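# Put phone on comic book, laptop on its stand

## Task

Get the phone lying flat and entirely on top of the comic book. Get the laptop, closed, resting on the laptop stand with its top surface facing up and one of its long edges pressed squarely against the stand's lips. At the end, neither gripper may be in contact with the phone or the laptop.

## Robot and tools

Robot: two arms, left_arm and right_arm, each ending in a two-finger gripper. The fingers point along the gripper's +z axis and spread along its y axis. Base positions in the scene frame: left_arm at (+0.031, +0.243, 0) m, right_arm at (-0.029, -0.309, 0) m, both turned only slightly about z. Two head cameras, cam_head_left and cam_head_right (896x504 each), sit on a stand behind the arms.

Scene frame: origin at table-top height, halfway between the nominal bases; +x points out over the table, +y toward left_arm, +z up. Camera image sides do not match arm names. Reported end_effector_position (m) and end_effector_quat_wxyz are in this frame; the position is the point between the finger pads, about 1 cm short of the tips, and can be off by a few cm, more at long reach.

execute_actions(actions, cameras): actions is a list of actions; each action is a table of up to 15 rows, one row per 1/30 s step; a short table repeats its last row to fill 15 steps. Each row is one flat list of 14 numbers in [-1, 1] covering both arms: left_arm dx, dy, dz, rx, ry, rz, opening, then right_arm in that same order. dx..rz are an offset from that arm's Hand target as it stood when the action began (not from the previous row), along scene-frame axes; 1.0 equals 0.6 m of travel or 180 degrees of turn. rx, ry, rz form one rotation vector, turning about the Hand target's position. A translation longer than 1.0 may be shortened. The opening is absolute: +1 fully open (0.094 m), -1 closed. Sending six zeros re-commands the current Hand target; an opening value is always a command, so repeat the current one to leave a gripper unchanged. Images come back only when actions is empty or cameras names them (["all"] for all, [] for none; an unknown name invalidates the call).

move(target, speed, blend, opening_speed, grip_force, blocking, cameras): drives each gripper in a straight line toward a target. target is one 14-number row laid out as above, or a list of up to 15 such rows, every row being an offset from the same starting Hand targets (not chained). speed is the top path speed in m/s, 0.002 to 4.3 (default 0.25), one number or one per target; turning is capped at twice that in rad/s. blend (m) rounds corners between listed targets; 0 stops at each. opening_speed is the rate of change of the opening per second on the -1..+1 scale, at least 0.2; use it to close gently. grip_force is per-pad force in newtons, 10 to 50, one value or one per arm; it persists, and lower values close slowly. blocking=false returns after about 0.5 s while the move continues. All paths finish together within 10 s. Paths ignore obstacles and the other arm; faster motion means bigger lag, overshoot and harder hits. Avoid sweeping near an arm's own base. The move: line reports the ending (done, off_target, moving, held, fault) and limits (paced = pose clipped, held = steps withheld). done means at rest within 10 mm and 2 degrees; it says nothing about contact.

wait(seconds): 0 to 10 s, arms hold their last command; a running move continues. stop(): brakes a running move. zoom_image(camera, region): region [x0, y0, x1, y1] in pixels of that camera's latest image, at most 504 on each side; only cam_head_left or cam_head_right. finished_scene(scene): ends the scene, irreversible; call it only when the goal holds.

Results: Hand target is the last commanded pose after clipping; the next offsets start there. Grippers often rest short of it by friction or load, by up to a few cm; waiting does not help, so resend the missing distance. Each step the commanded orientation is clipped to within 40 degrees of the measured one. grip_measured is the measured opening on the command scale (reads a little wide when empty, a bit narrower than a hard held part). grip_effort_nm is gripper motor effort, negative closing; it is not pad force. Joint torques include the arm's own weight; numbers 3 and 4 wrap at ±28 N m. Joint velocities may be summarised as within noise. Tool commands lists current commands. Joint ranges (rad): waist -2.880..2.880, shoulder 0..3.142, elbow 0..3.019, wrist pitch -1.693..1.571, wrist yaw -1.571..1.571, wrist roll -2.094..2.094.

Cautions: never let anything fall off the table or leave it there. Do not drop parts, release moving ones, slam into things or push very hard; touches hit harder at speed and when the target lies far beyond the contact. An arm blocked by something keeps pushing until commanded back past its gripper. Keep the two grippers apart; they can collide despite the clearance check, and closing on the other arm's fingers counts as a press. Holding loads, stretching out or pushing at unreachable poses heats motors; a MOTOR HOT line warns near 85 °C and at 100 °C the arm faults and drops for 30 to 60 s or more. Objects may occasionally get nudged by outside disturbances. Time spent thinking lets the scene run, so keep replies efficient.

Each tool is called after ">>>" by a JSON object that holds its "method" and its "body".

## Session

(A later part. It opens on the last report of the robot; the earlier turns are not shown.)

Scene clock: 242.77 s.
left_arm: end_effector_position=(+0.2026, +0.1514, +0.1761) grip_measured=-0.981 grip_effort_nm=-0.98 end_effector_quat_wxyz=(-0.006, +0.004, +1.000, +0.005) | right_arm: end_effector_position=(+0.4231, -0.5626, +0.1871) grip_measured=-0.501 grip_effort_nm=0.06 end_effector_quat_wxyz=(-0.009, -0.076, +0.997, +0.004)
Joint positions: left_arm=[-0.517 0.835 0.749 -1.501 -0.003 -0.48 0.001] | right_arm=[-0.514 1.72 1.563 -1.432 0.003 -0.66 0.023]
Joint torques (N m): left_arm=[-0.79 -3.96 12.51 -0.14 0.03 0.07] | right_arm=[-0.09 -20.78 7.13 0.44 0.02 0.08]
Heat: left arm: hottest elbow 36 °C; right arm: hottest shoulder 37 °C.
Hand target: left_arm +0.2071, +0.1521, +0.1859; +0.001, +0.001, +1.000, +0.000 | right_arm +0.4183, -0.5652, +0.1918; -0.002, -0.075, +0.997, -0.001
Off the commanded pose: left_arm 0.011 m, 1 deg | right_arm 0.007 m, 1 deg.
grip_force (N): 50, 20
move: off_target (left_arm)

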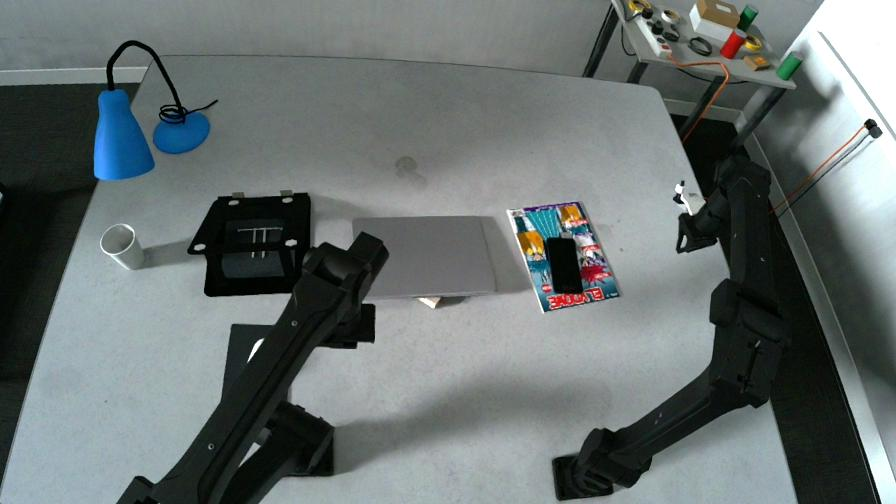

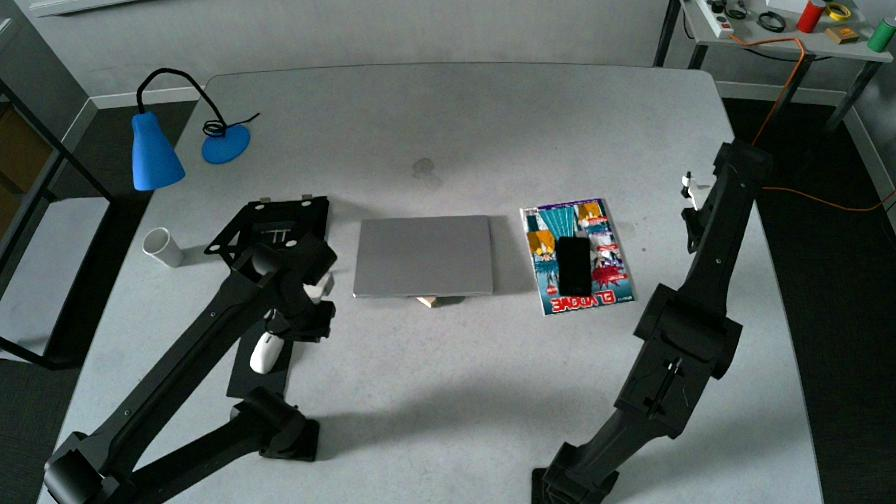

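>>> {"method": "move", "body": {"target": [0.07,-0.37,-0.08,0.268,-0.268,-0.446,0.0,0,0,0,0,0,0,-0.5], "cameras": ["all"]}}

>>> {"method": "zoom_image", "body": {"camera": "cam_head_left", "region": [360, 200, 540, 380]}}

>>> {"method": "zoom_image", "body": {"camera": "cam_head_right", "region": [360, 200, 540, 380]}}

Scene clock: 262.70 s.
left_arm: end_effector_position=(+0.2530, -0.0687, +0.1387) grip_measured=-0.002 grip_effort_nm=0.13 end_effector_quat_wxyz=(+0.359, +0.603, +0.609, +0.368) | right_arm: end_effector_position=(+0.4231, -0.5626, +0.1871) grip_measured=-0.501 grip_effort_nm=0.06 end_effector_quat_wxyz=(-0.009, -0.076, +0.997, +0.004)
Joint positions: left_arm=[-1.382 1.3 0.675 -0.59 -1.045 0.413 0.047] | right_arm=[-0.514 1.72 1.563 -1.432 0.003 -0.66 0.023]
Joint torques (N m): left_arm=[-2.49 -10.05 8.24 1.59 -0.48 0] | right_arm=[-0.15 -20.78 7.12 0.43 0.01 0.08]
Heat: left arm: hottest elbow 36 °C; right arm: hottest shoulder 37 °C.
Hand target: left_arm +0.2491, -0.0699, +0.1378; +0.364, +0.607, +0.606, +0.364 | right_arm +0.4183, -0.5652, +0.1918; -0.002, -0.075, +0.997, -0.001
Off the commanded pose: left_arm 0.004 m, 1 deg | right_arm 0.007 m, 1 deg.
grip_force (N): 50, 20
move: done

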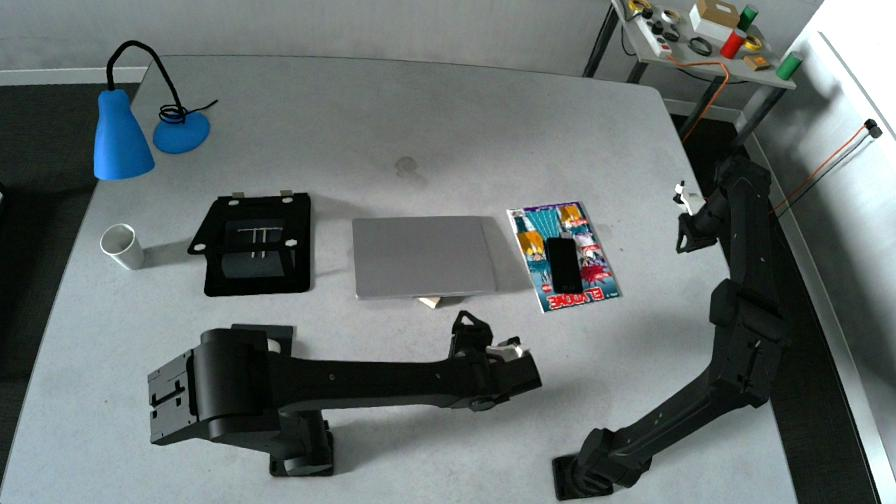

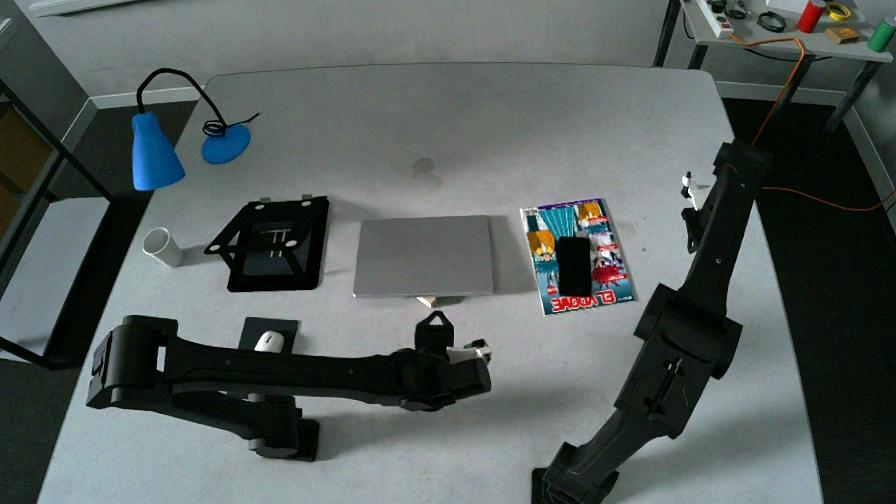

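Scaled by 2.800.

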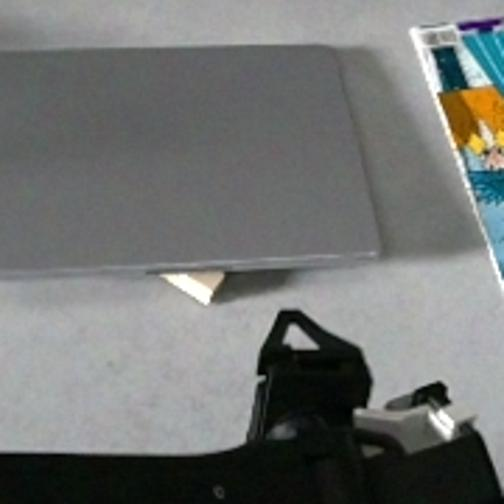

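Scaled by 2.800.

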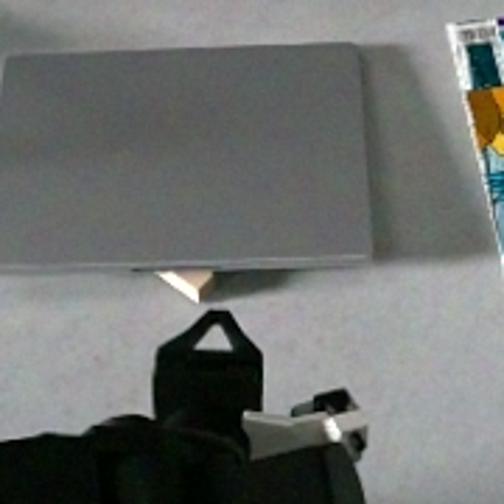

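>>> {"method": "move", "body": {"target": [0.085,0.0,-0.183,0,-0.033,0,-0.15,0,0,0,0,0,0,-0.5], "speed": 0.12, "cameras": ["all"]}}

>>> {"method": "zoom_image", "body": {"camera": "cam_head_left", "region": [400, 240, 520, 360]}}

>>> {"method": "zoom_image", "body": {"camera": "cam_head_right", "region": [390, 240, 510, 360]}}

Scene clock: 272.47 s.
left_arm: end_effector_position=(+0.2967, -0.0776, +0.0335) grip_measured=-0.148 grip_effort_nm=-0.08 end_effector_quat_wxyz=(+0.401, +0.588, +0.585, +0.390) | right_arm: end_effector_position=(+0.4231, -0.5626, +0.1871) grip_measured=-0.501 grip_effort_nm=0.06 end_effector_quat_wxyz=(-0.009, -0.076, +0.997, +0.004)
Joint positions: left_arm=[-1.28 1.663 0.535 0.241 -1.067 0.739 0.04] | right_arm=[-0.514 1.72 1.563 -1.432 0.003 -0.66 0.023]
Joint torques (N m): left_arm=[-0.26 -10.93 4.63 1.83 -0.38 -0.03] | right_arm=[-0.15 -20.84 7.13 0.44 0.01 0.09]
Heat: left arm: hottest elbow 35 °C; right arm: hottest shoulder 37 °C.
Hand target: left_arm +0.3002, -0.0699, +0.0281; +0.395, +0.587, +0.586, +0.395 | right_arm +0.4183, -0.5652, +0.1918; -0.002, -0.075, +0.997, -0.001
Off the commanded pose: left_arm 0.010 m, 1 deg | right_arm 0.007 m, 1 deg.
grip_force (N): 50, 20
move: done

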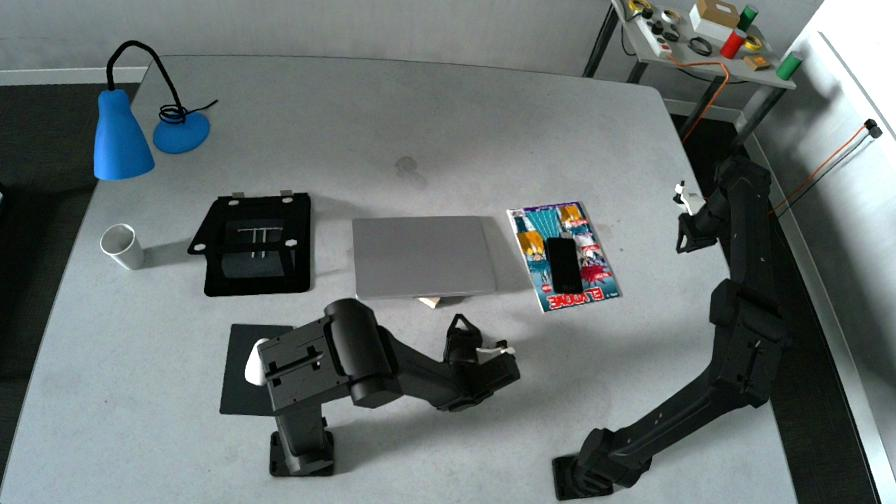

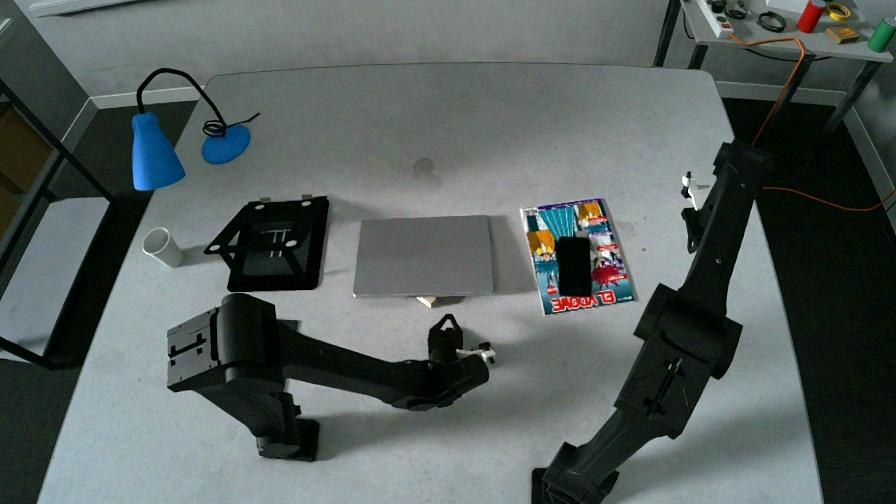

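Scaled by 4.200.

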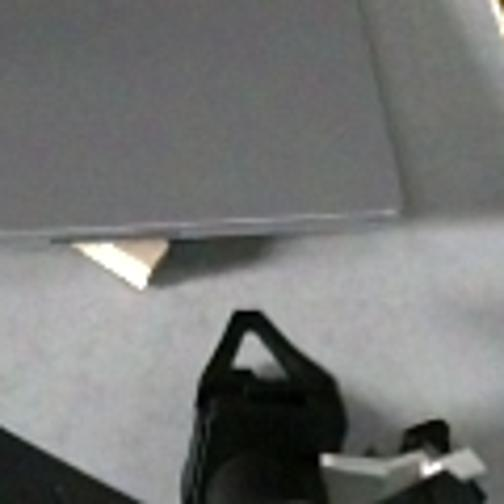

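Scaled by 4.200.

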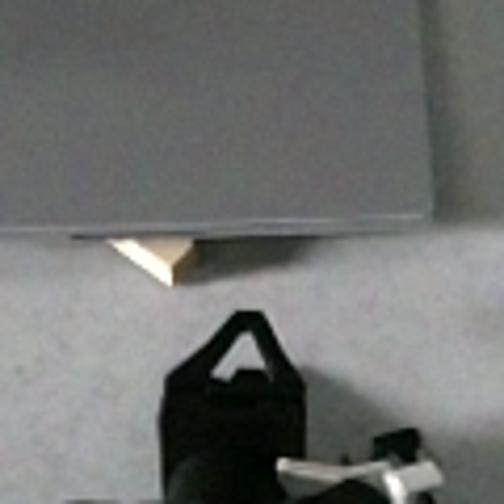

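>>> {"method": "move", "body": {"target": [[0.02,0.035,-0.012,0,0,0,-0.15,0,0,0,0,0,0,-0.5],[0.125,0.035,-0.012,0,0,0,-0.15,0,0,0,0,0,0,-0.5]], "speed": 0.1, "blend": [0.01,0], "cameras": ["all"]}}

>>> {"method": "zoom_image", "body": {"camera": "cam_head_left", "region": [400, 230, 520, 350]}}

>>> {"method": "zoom_image", "body": {"camera": "cam_head_right", "region": [390, 230, 510, 350]}}

Scene clock: 284.87 s.
left_arm: end_effector_position=(+0.3562, -0.0537, +0.0281) grip_measured=-0.149 grip_effort_nm=-0.04 end_effector_quat_wxyz=(+0.406, +0.595, +0.576, +0.386) | right_arm: end_effector_position=(+0.4231, -0.5626, +0.1871) grip_measured=-0.501 grip_effort_nm=0.06 end_effector_quat_wxyz=(-0.009, -0.076, +0.997, +0.004)
Joint positions: left_arm=[-1.082 1.71 0.492 0.571 -0.905 1.025 0.04] | right_arm=[-0.514 1.72 1.563 -1.432 0.003 -0.66 0.023]
Joint torques (N m): left_arm=[2.43 -9.29 7.71 1.7 -0.16 0.05] | right_arm=[-0.03 -20.78 7.12 0.47 0.01 0.09]
Heat: left arm: hottest elbow 34 °C; right arm: hottest shoulder 37 °C.
Hand target: left_arm +0.3751, -0.0488, +0.0208; +0.395, +0.587, +0.586, +0.395 | right_arm +0.4183, -0.5652, +0.1918; -0.002, -0.075, +0.997, -0.001
Off the commanded pose: left_arm 0.021 m, 2 deg | right_arm 0.007 m, 1 deg.
grip_force (N): 50, 20
move: off_target (left_arm)

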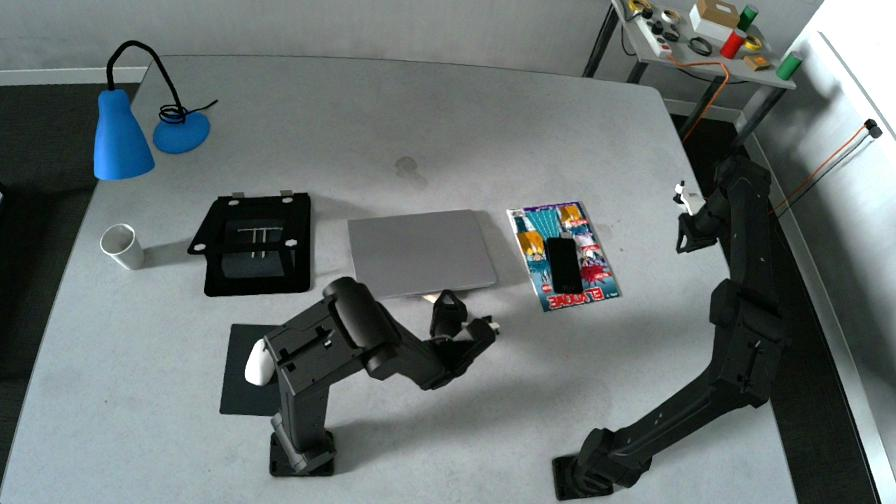

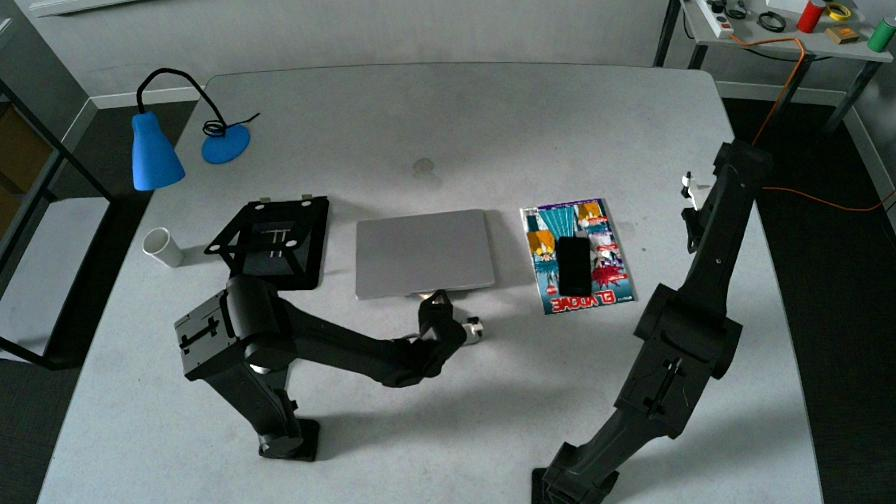

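Scaled by 4.200.

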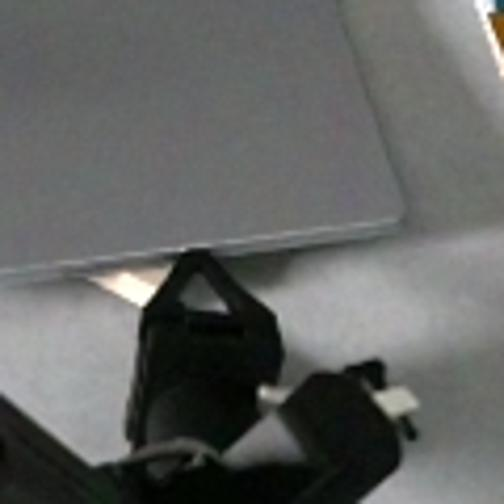

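Scaled by 4.200.

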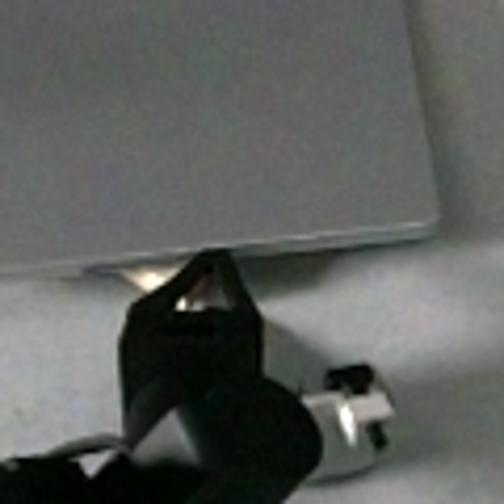

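>>> {"method": "move", "body": {"target": [[-0.08,0,0.0,0,0,0,-0.15,0,0,0,0,0,0,-0.5],[-0.08,0,-0.045,0,0,0,-0.15,0,0,0,0,0,0,-0.5]], "speed": 0.08}}

Scene clock: 291.33 s.
left_arm: end_effector_position=(+0.3387, -0.0530, +0.0268) grip_measured=-0.150 grip_effort_nm=0.01 end_effector_quat_wxyz=(+0.420, +0.555, +0.596, +0.401) | right_arm: end_effector_position=(+0.4231, -0.5626, +0.1871) grip_measured=-0.501 grip_effort_nm=0.06 end_effector_quat_wxyz=(-0.009, -0.076, +0.997, +0.004)
Joint positions: left_arm=[-1.149 1.739 0.49 0.568 -1.028 0.906 0.04] | right_arm=[-0.514 1.72 1.563 -1.432 0.003 -0.66 0.023]
Joint torques (N m): left_arm=[-3.31 -6.71 2.96 1.18 0.84 -0.21] | right_arm=[-0.03 -20.84 7.12 0.44 0.02 0.09]
Heat: left arm: hottest elbow 34 °C; right arm: hottest shoulder 37 °C.
Hand target: left_arm +0.3271, -0.0489, -0.0062; +0.395, +0.588, +0.586, +0.395 | right_arm +0.4183, -0.5652, +0.1918; -0.002, -0.075, +0.997, -0.001
Off the commanded pose: left_arm 0.035 m, 5 deg | right_arm 0.007 m, 1 deg.
grip_force (N): 50, 20
move: off_target (left_arm)

>>> {"method": "move", "body": {"target": [[-0.08,-0.0,0.06,0,0,0,-0.15,0,0,0,0,0,0,-0.5],[-0.08,-0.065,0.06,0,0,0,-0.15,0,0,0,0,0,0,-0.5],[-0.04,-0.065,0.047,0,0,0,-0.15,0,0,0,0,0,0,-0.5]], "speed": 0.12, "blend": [0.01,0.01,0], "cameras": ["all"]}}

>>> {"method": "zoom_image", "body": {"camera": "cam_head_left", "region": [400, 230, 520, 350]}}

>>> {"method": "zoom_image", "body": {"camera": "cam_head_right", "region": [390, 230, 510, 350]}}

Scene clock: 298.03 s.
left_arm: end_effector_position=(+0.2941, -0.0786, +0.0274) grip_measured=-0.150 grip_effort_nm=0.01 end_effector_quat_wxyz=(+0.397, +0.588, +0.582, +0.398) | right_arm: end_effector_position=(+0.4231, -0.5626, +0.1871) grip_measured=-0.501 grip_effort_nm=0.06 end_effector_quat_wxyz=(-0.009, -0.076, +0.997, +0.004)
Joint positions: left_arm=[-1.291 1.691 0.542 0.237 -1.087 0.726 0.04] | right_arm=[-0.514 1.72 1.563 -1.432 0.003 -0.66 0.023]
Joint torques (N m): left_arm=[-0.73 -9.58 8.16 1.65 0.18 0] | right_arm=[-0.09 -20.84 7.15 0.44 0.01 0.09]
Heat: left arm: hottest elbow 33 °C; right arm: hottest shoulder 37 °C.
Hand target: left_arm +0.3031, -0.0878, +0.0220; +0.395, +0.587, +0.586, +0.395 | right_arm +0.4183, -0.5652, +0.1918; -0.002, -0.075, +0.997, -0.001
Off the commanded pose: left_arm 0.014 m, 1 deg | right_arm 0.007 m, 1 deg.
grip_force (N): 50, 20
move: off_target (left_arm)

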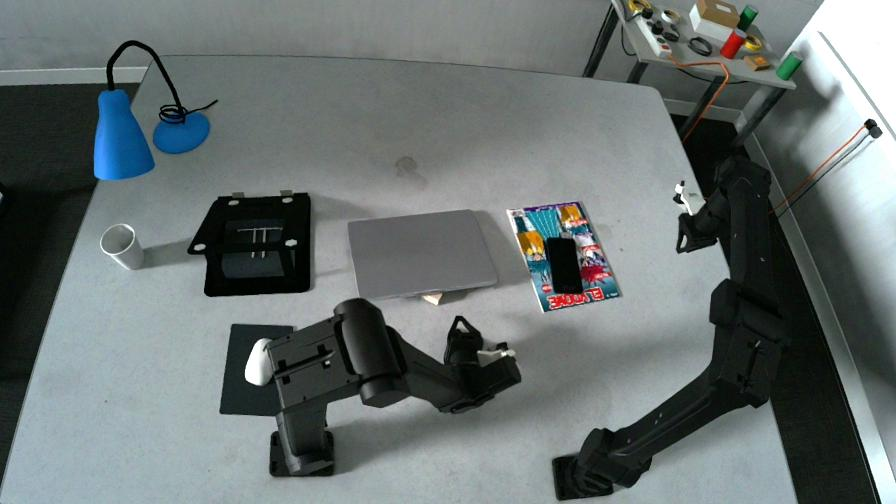

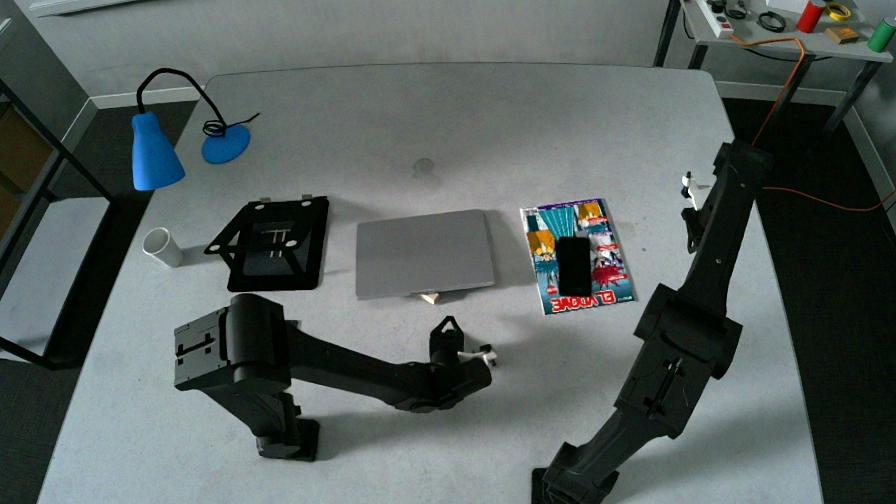

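Scaled by 4.200.

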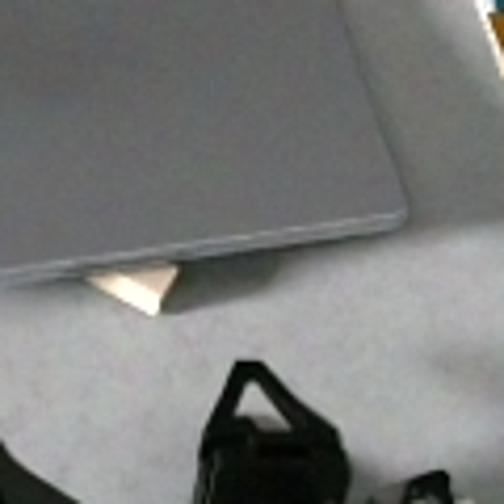

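Scaled by 4.200.

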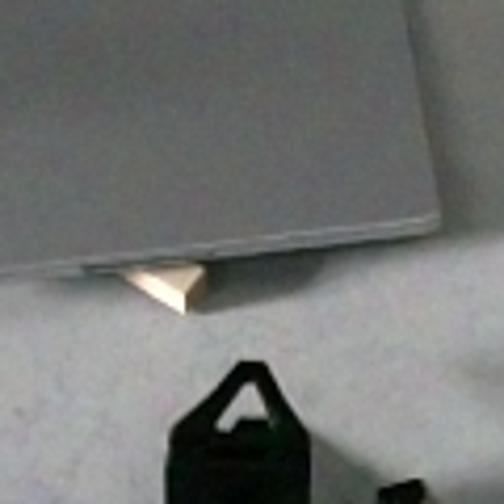

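>>> {"method": "move", "body": {"target": [[0.17,-0.0,0,0,0,0.028,-0.15,0,0,0,0,0,0,-0.5]], "speed": 0.1, "cameras": ["all"]}}

>>> {"method": "zoom_image", "body": {"camera": "cam_head_left", "region": [400, 210, 520, 330]}}

>>> {"method": "zoom_image", "body": {"camera": "cam_head_right", "region": [390, 210, 510, 330]}}

Scene clock: 303.60 s.
left_arm: end_effector_position=(+0.3881, -0.0880, +0.0289) grip_measured=-0.150 grip_effort_nm=0.01 end_effector_quat_wxyz=(+0.383, +0.567, +0.604, +0.408) | right_arm: end_effector_position=(+0.4231, -0.5626, +0.1871) grip_measured=-0.501 grip_effort_nm=0.06 end_effector_quat_wxyz=(-0.009, -0.076, +0.997, +0.004)
Joint positions: left_arm=[-1.076 1.786 0.675 0.375 -0.98 0.925 0.04] | right_arm=[-0.514 1.72 1.563 -1.432 0.003 -0.66 0.023]
Joint torques (N m): left_arm=[0.85 -10.99 8.91 1.61 -0.08 0.04] | right_arm=[0.03 -20.72 7.13 0.46 0.01 0.08]
Heat: left arm: hottest elbow 33 °C; right arm: hottest shoulder 37 °C.
Hand target: left_arm +0.4051, -0.0878, +0.0221; +0.377, +0.561, +0.611, +0.412 | right_arm +0.4183, -0.5652, +0.1918; -0.002, -0.075, +0.997, -0.001
Off the commanded pose: left_arm 0.018 m, 1 deg | right_arm 0.007 m, 1 deg.
grip_force (N): 50, 20
move: off_target (left_arm)

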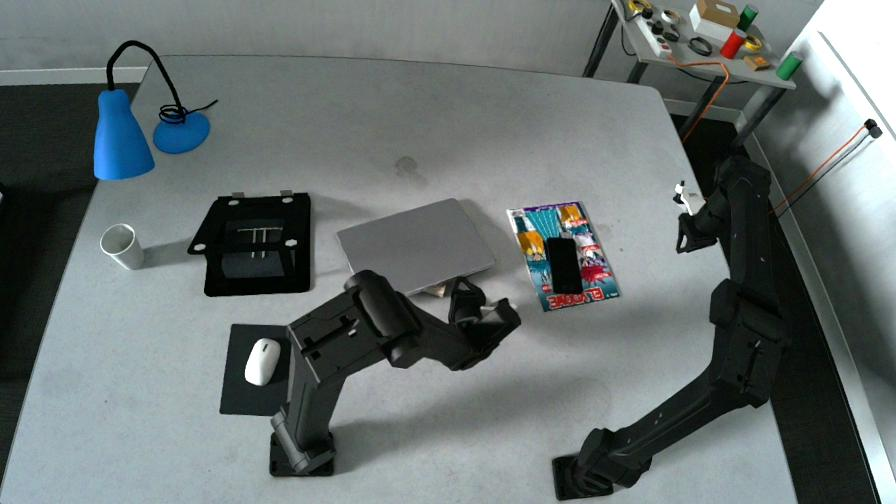

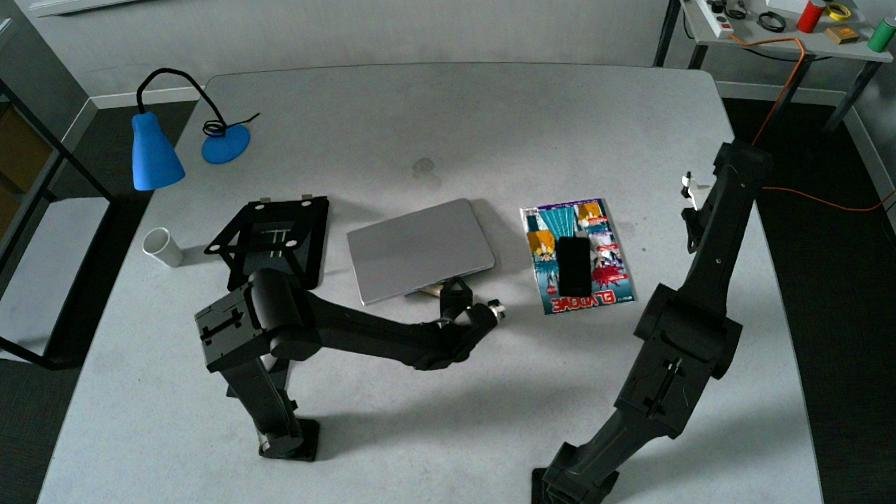

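Scaled by 4.200.

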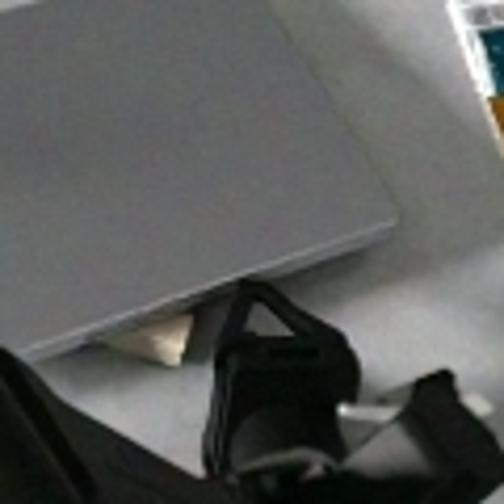

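Scaled by 4.200.

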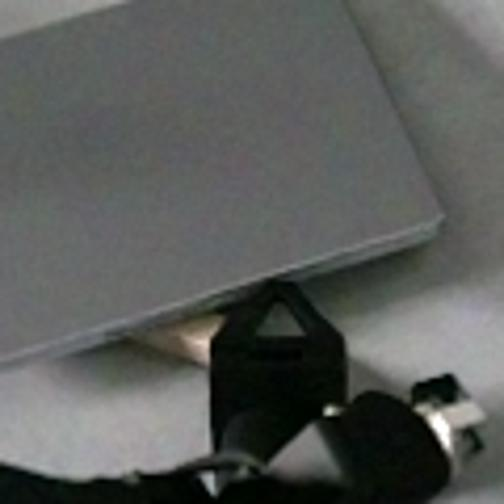

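>>> {"method": "move", "body": {"target": [[-0.1,-0.035,0.0,0,0,0,-0.15,0,0,0,0,0,0,-0.5],[-0.1,-0.035,0.025,0.013,-0.065,0.072,0.35,0,0,0,0,0,0,-0.5]], "speed": 0.15, "blend": [0.01,0], "cameras": ["all"]}}

>>> {"method": "zoom_image", "body": {"camera": "cam_head_left", "region": [400, 210, 520, 330]}}

>>> {"method": "zoom_image", "body": {"camera": "cam_head_right", "region": [390, 210, 510, 330]}}

Scene clock: 315.87 s.
left_arm: end_effector_position=(+0.3461, -0.0947, +0.0477) grip_measured=+0.346 grip_effort_nm=0.21 end_effector_quat_wxyz=(+0.380, +0.440, +0.620, +0.527) | right_arm: end_effector_position=(+0.4231, -0.5626, +0.1871) grip_measured=-0.501 grip_effort_nm=0.06 end_effector_quat_wxyz=(-0.009, -0.076, +0.997, +0.004)
Joint positions: left_arm=[-1.228 1.878 0.861 -0.288 -1.408 0.261 0.063] | right_arm=[-0.514 1.72 1.563 -1.432 0.003 -0.66 0.023]
Joint torques (N m): left_arm=[-1.44 -12.92 8.59 0.32 0.15 -0.1] | right_arm=[-0.03 -20.72 7.13 0.47 0.02 0.08]
Heat: left arm: hottest elbow 33 °C; right arm: hottest shoulder 37 °C.
Hand target: left_arm +0.3451, -0.1089, +0.0371; +0.377, +0.451, +0.620, +0.519 | right_arm +0.4183, -0.5652, +0.1918; -0.002, -0.075, +0.997, -0.001
Off the commanded pose: left_arm 0.018 m, 2 deg | right_arm 0.007 m, 1 deg.
grip_force (N): 50, 20
move: off_target (left_arm); target 2's new opening was sent with left_arm's hand 0.017 m and 1 deg from that target

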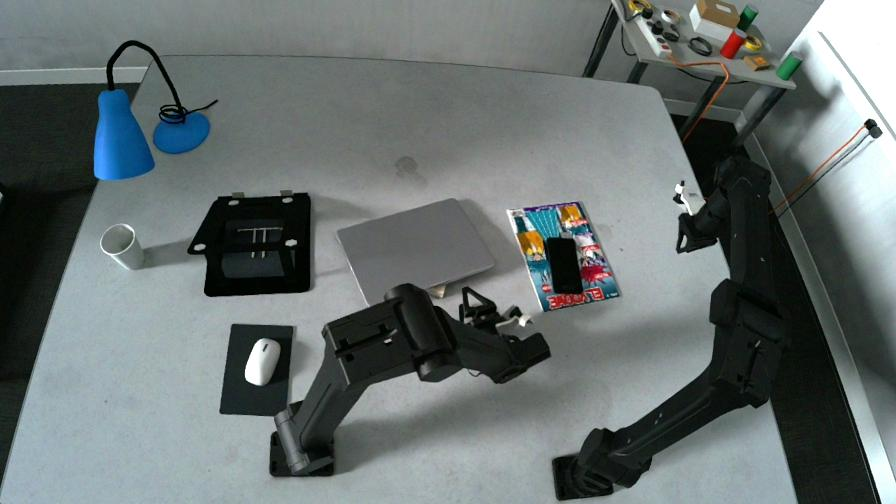

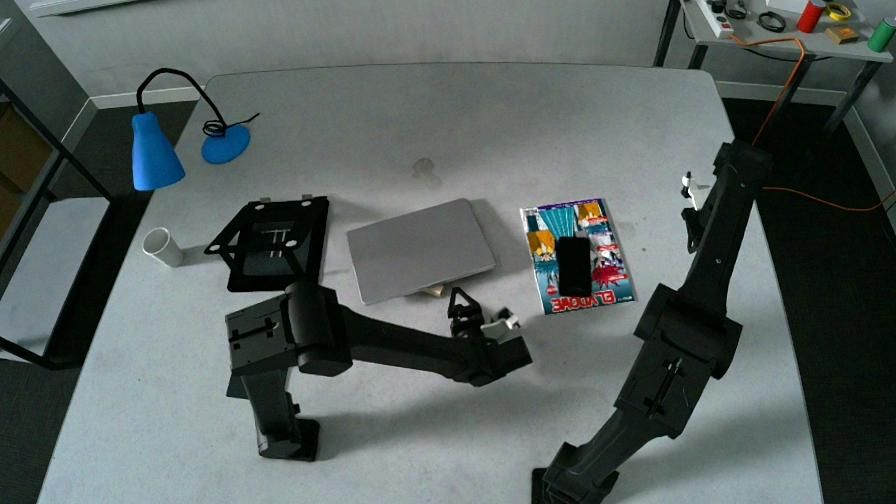

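Scaled by 4.200.

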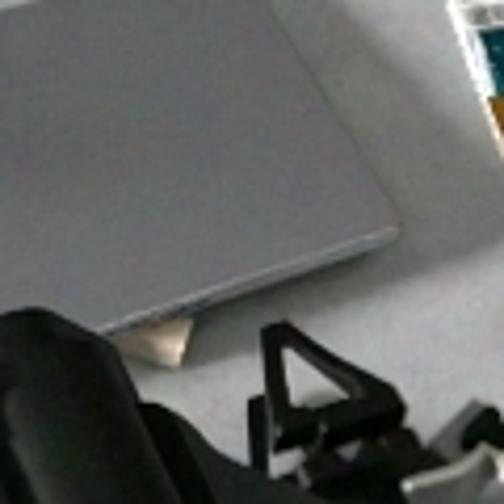

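Scaled by 4.200.

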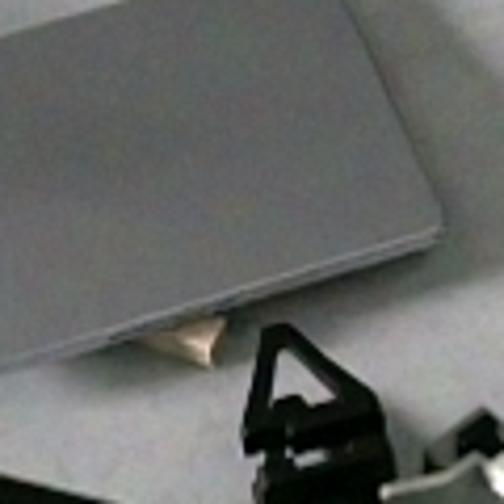

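>>> {"method": "move", "body": {"target": [0.105,0.045,-0.004,0,0,0,0.35,0,0,0,0,0,0,-0.5], "speed": 0.1, "cameras": ["all"]}}

>>> {"method": "zoom_image", "body": {"camera": "cam_head_left", "region": [400, 210, 520, 330]}}

>>> {"method": "zoom_image", "body": {"camera": "cam_head_right", "region": [390, 210, 510, 330]}}

Scene clock: 320.93 s.
left_arm: end_effector_position=(+0.4069, -0.0918, +0.0480) grip_measured=+0.348 grip_effort_nm=0.14 end_effector_quat_wxyz=(+0.390, +0.443, +0.624, +0.512) | right_arm: end_effector_position=(+0.4231, -0.5626, +0.1871) grip_measured=-0.501 grip_effort_nm=0.06 end_effector_quat_wxyz=(-0.009, -0.076, +0.997, +0.004)
Joint positions: left_arm=[-1.094 1.904 0.807 0.386 -1.305 0.843 0.063] | right_arm=[-0.514 1.72 1.563 -1.432 0.003 -0.66 0.023]
Joint torques (N m): left_arm=[-1.2 -13.92 4.44 1.72 -0.26 0.08] | right_arm=[-0.09 -20.84 7.13 0.46 0.01 0.09]
Heat: left arm: hottest elbow 33 °C; right arm: hottest shoulder 37 °C.
Hand target: left_arm +0.4080, -0.0819, +0.0346; +0.377, +0.452, +0.620, +0.519 | right_arm +0.4183, -0.5652, +0.1918; -0.002, -0.075, +0.997, -0.001
Off the commanded pose: left_arm 0.017 m, 2 deg | right_arm 0.007 m, 1 deg.
grip_force (N): 50, 20
move: off_target (left_arm)

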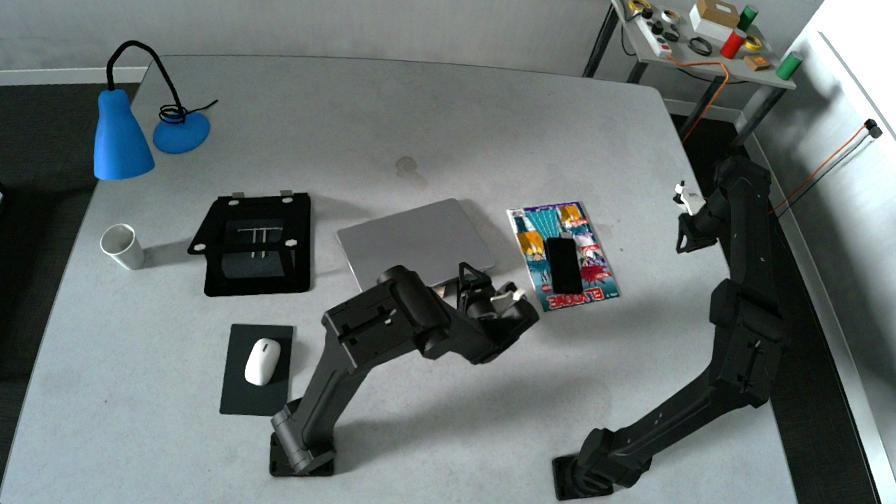

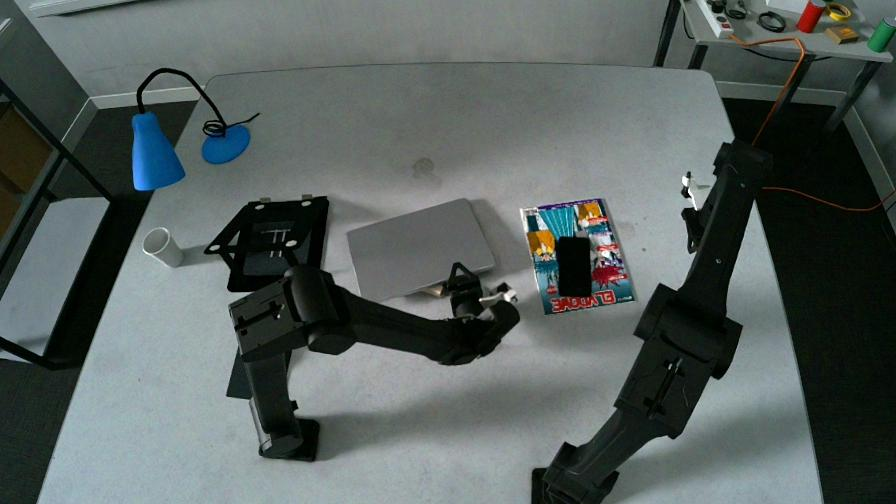

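Scaled by 4.200.

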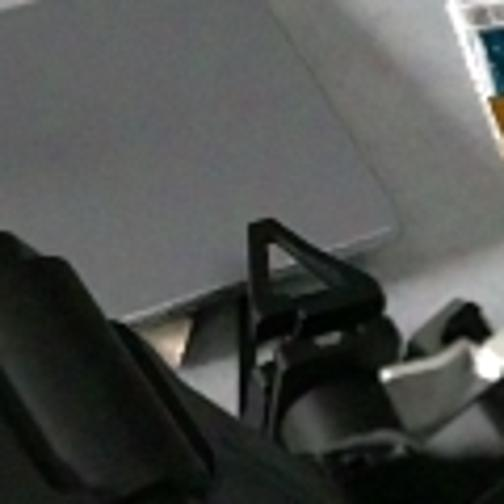

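Scaled by 4.200.

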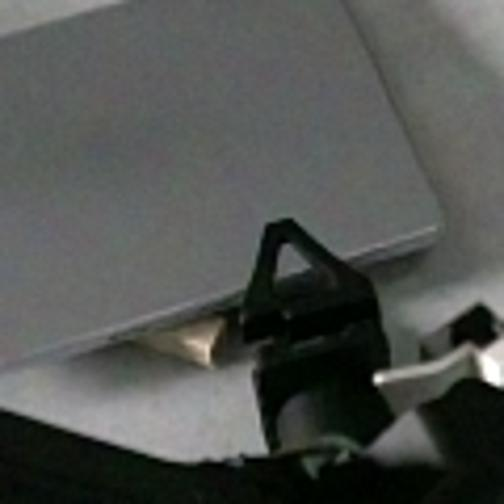

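>>> {"method": "move", "body": {"target": [[0.028,0.01,-0.015,0,0,0,0.35,0,0,0,0,0,0,-0.5]], "speed": 0.08}}

>>> {"method": "move", "body": {"target": [[0,0,0,0,0,0,-1,0,0,0,0,0,0,-0.5]], "opening_speed": 0.5, "cameras": ["all"]}}

>>> {"method": "zoom_image", "body": {"camera": "cam_head_left", "region": [400, 210, 520, 330]}}

Scene clock: 325.53 s.
left_arm: end_effector_position=(+0.4209, -0.0909, +0.0482) grip_measured=+0.348 grip_effort_nm=0.14 end_effector_quat_wxyz=(+0.395, +0.444, +0.620, +0.512) | right_arm: end_effector_position=(+0.4231, -0.5626, +0.1871) grip_measured=-0.501 grip_effort_nm=0.06 end_effector_quat_wxyz=(-0.009, -0.076, +0.997, +0.004)
Joint positions: left_arm=[-1.066 1.924 0.807 0.511 -1.28 0.949 0.063] | right_arm=[-0.514 1.72 1.563 -1.432 0.003 -0.66 0.023]
Joint torques (N m): left_arm=[0.56 -13.51 4.41 1.69 0.02 -0.07] | right_arm=[0.03 -20.78 7.15 0.46 0.02 0.08]
Heat: left arm: hottest elbow 33 °C; right arm: hottest shoulder 37 °C.
Hand target: left_arm +0.4249, -0.0758, +0.0256; +0.377, +0.451, +0.620, +0.519 | right_arm +0.4183, -0.5652, +0.1918; -0.002, -0.075, +0.997, -0.001
Off the commanded pose: left_arm 0.027 m, 2 deg | right_arm 0.007 m, 1 deg.
grip_force (N): 50, 20
move: off_target (left_arm)

Scene clock: 328.43 s.
left_arm: end_effector_position=(+0.4219, -0.0900, +0.0416) grip_measured=-0.634 grip_effort_nm=-1.00 end_effector_quat_wxyz=(+0.393, +0.446, +0.620, +0.511) | right_arm: end_effector_position=(+0.4231, -0.5626, +0.1871) grip_measured=-0.501 grip_effort_nm=0.06 end_effector_quat_wxyz=(-0.009, -0.076, +0.997, +0.004)
Joint positions: left_arm=[-1.062 1.939 0.807 0.521 -1.274 0.948 0.017] | right_arm=[-0.514 1.72 1.563 -1.432 0.003 -0.66 0.023]
Joint torques (N m): left_arm=[-0.03 -14.51 4.34 1.72 -0.2 0.01] | right_arm=[-0.03 -20.78 7.13 0.47 0.01 0.09]
Heat: left arm: hottest elbow 33 °C; right arm: hottest shoulder 37 °C.
Hand target: left_arm +0.4250, -0.0758, +0.0256; +0.377, +0.451, +0.620, +0.519 | right_arm +0.4183, -0.5652, +0.1918; -0.002, -0.075, +0.997, -0.001
Off the commanded pose: left_arm 0.022 m, 2 deg | right_arm 0.007 m, 1 deg.
grip_force (N): 50, 20
move: off_target (left_arm)

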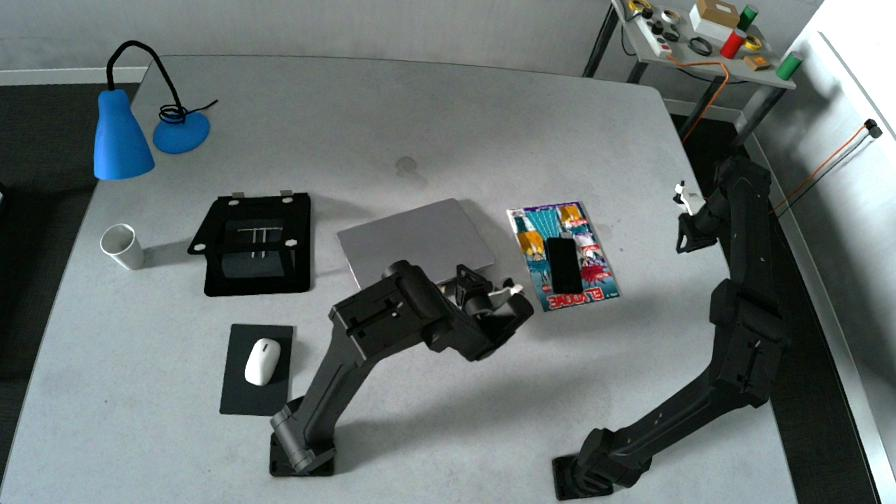

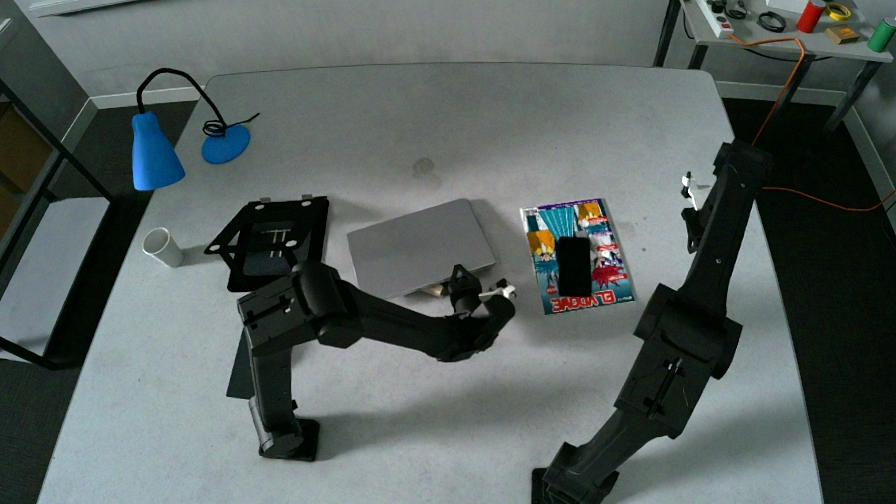

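Scaled by 4.200.

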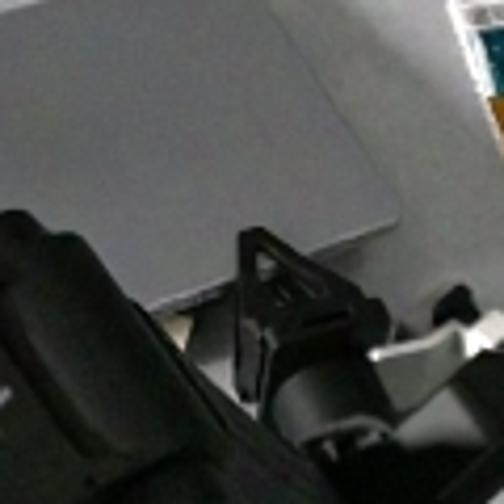

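>>> {"method": "move", "body": {"target": [[-0.03,0.02,0.2,0,0,0,-1,0,0,0,0,0,0,-0.5]], "speed": 0.1, "grip_force": [50,20], "cameras": ["all"]}}

>>> {"method": "zoom_image", "body": {"camera": "cam_head_right", "region": [300, 150, 540, 350]}}

Scene clock: 333.30 s.
left_arm: end_effector_position=(+0.3993, -0.0573, +0.0838) grip_measured=-0.634 grip_effort_nm=-1.01 end_effector_quat_wxyz=(+0.355, +0.480, +0.629, +0.498) | right_arm: end_effector_position=(+0.4231, -0.5626, +0.1871) grip_measured=-0.501 grip_effort_nm=0.06 end_effector_quat_wxyz=(-0.009, -0.076, +0.997, +0.004)
Joint positions: left_arm=[-1.062 1.705 0.741 0.125 -1.225 0.794 0.017] | right_arm=[-0.514 1.72 1.563 -1.432 0.003 -0.66 0.023]
Joint torques (N m): left_arm=[-1.55 -22.18 10.02 1.1 -2.85 0.78] | right_arm=[-0.03 -20.78 7.13 0.44 0.01 0.08]
Heat: left arm: hottest elbow 33 °C; right arm: hottest shoulder 37 °C.
Hand target: left_arm +0.4069, -0.0639, +0.1457; +0.377, +0.451, +0.620, +0.519 | right_arm +0.4183, -0.5652, +0.1918; -0.002, -0.075, +0.997, -0.001
Off the commanded pose: left_arm 0.063 m, 5 deg | right_arm 0.007 m, 1 deg.
grip_force (N): 50, 20
move: off_target (left_arm)

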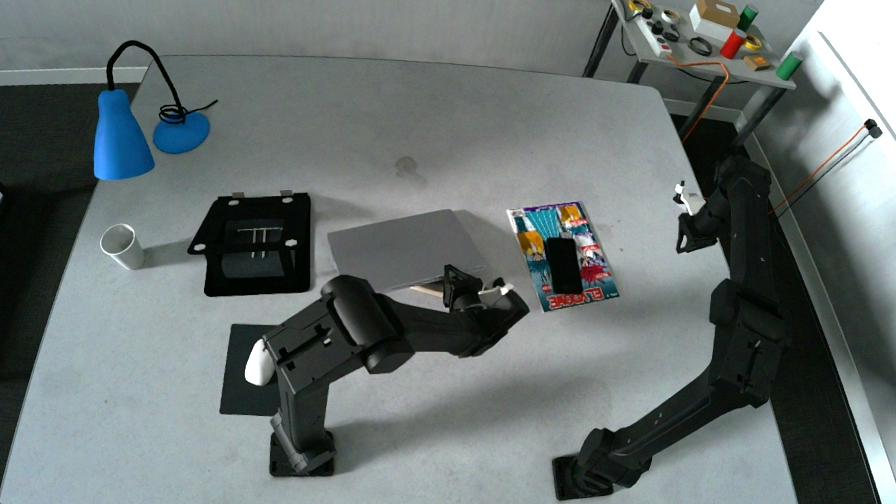

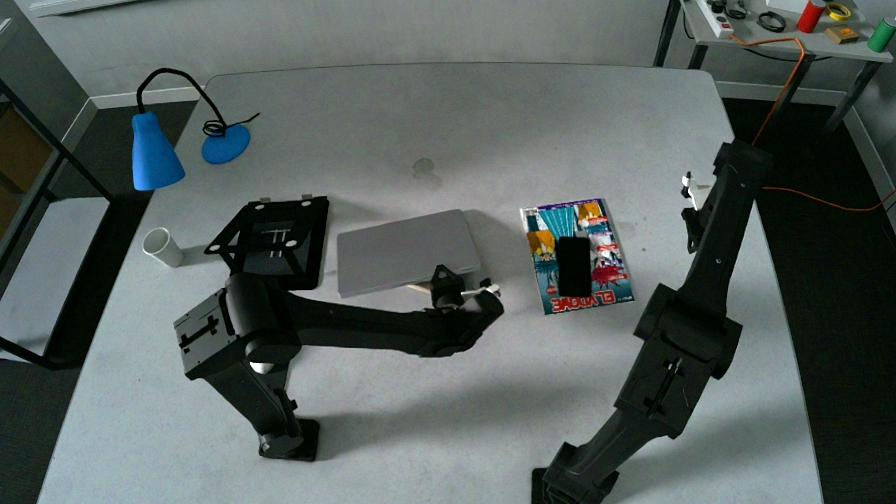

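Scaled by 2.100.

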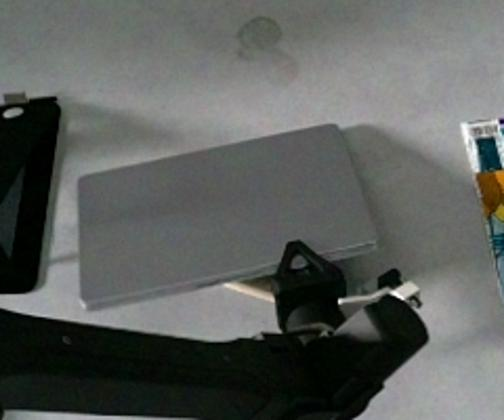

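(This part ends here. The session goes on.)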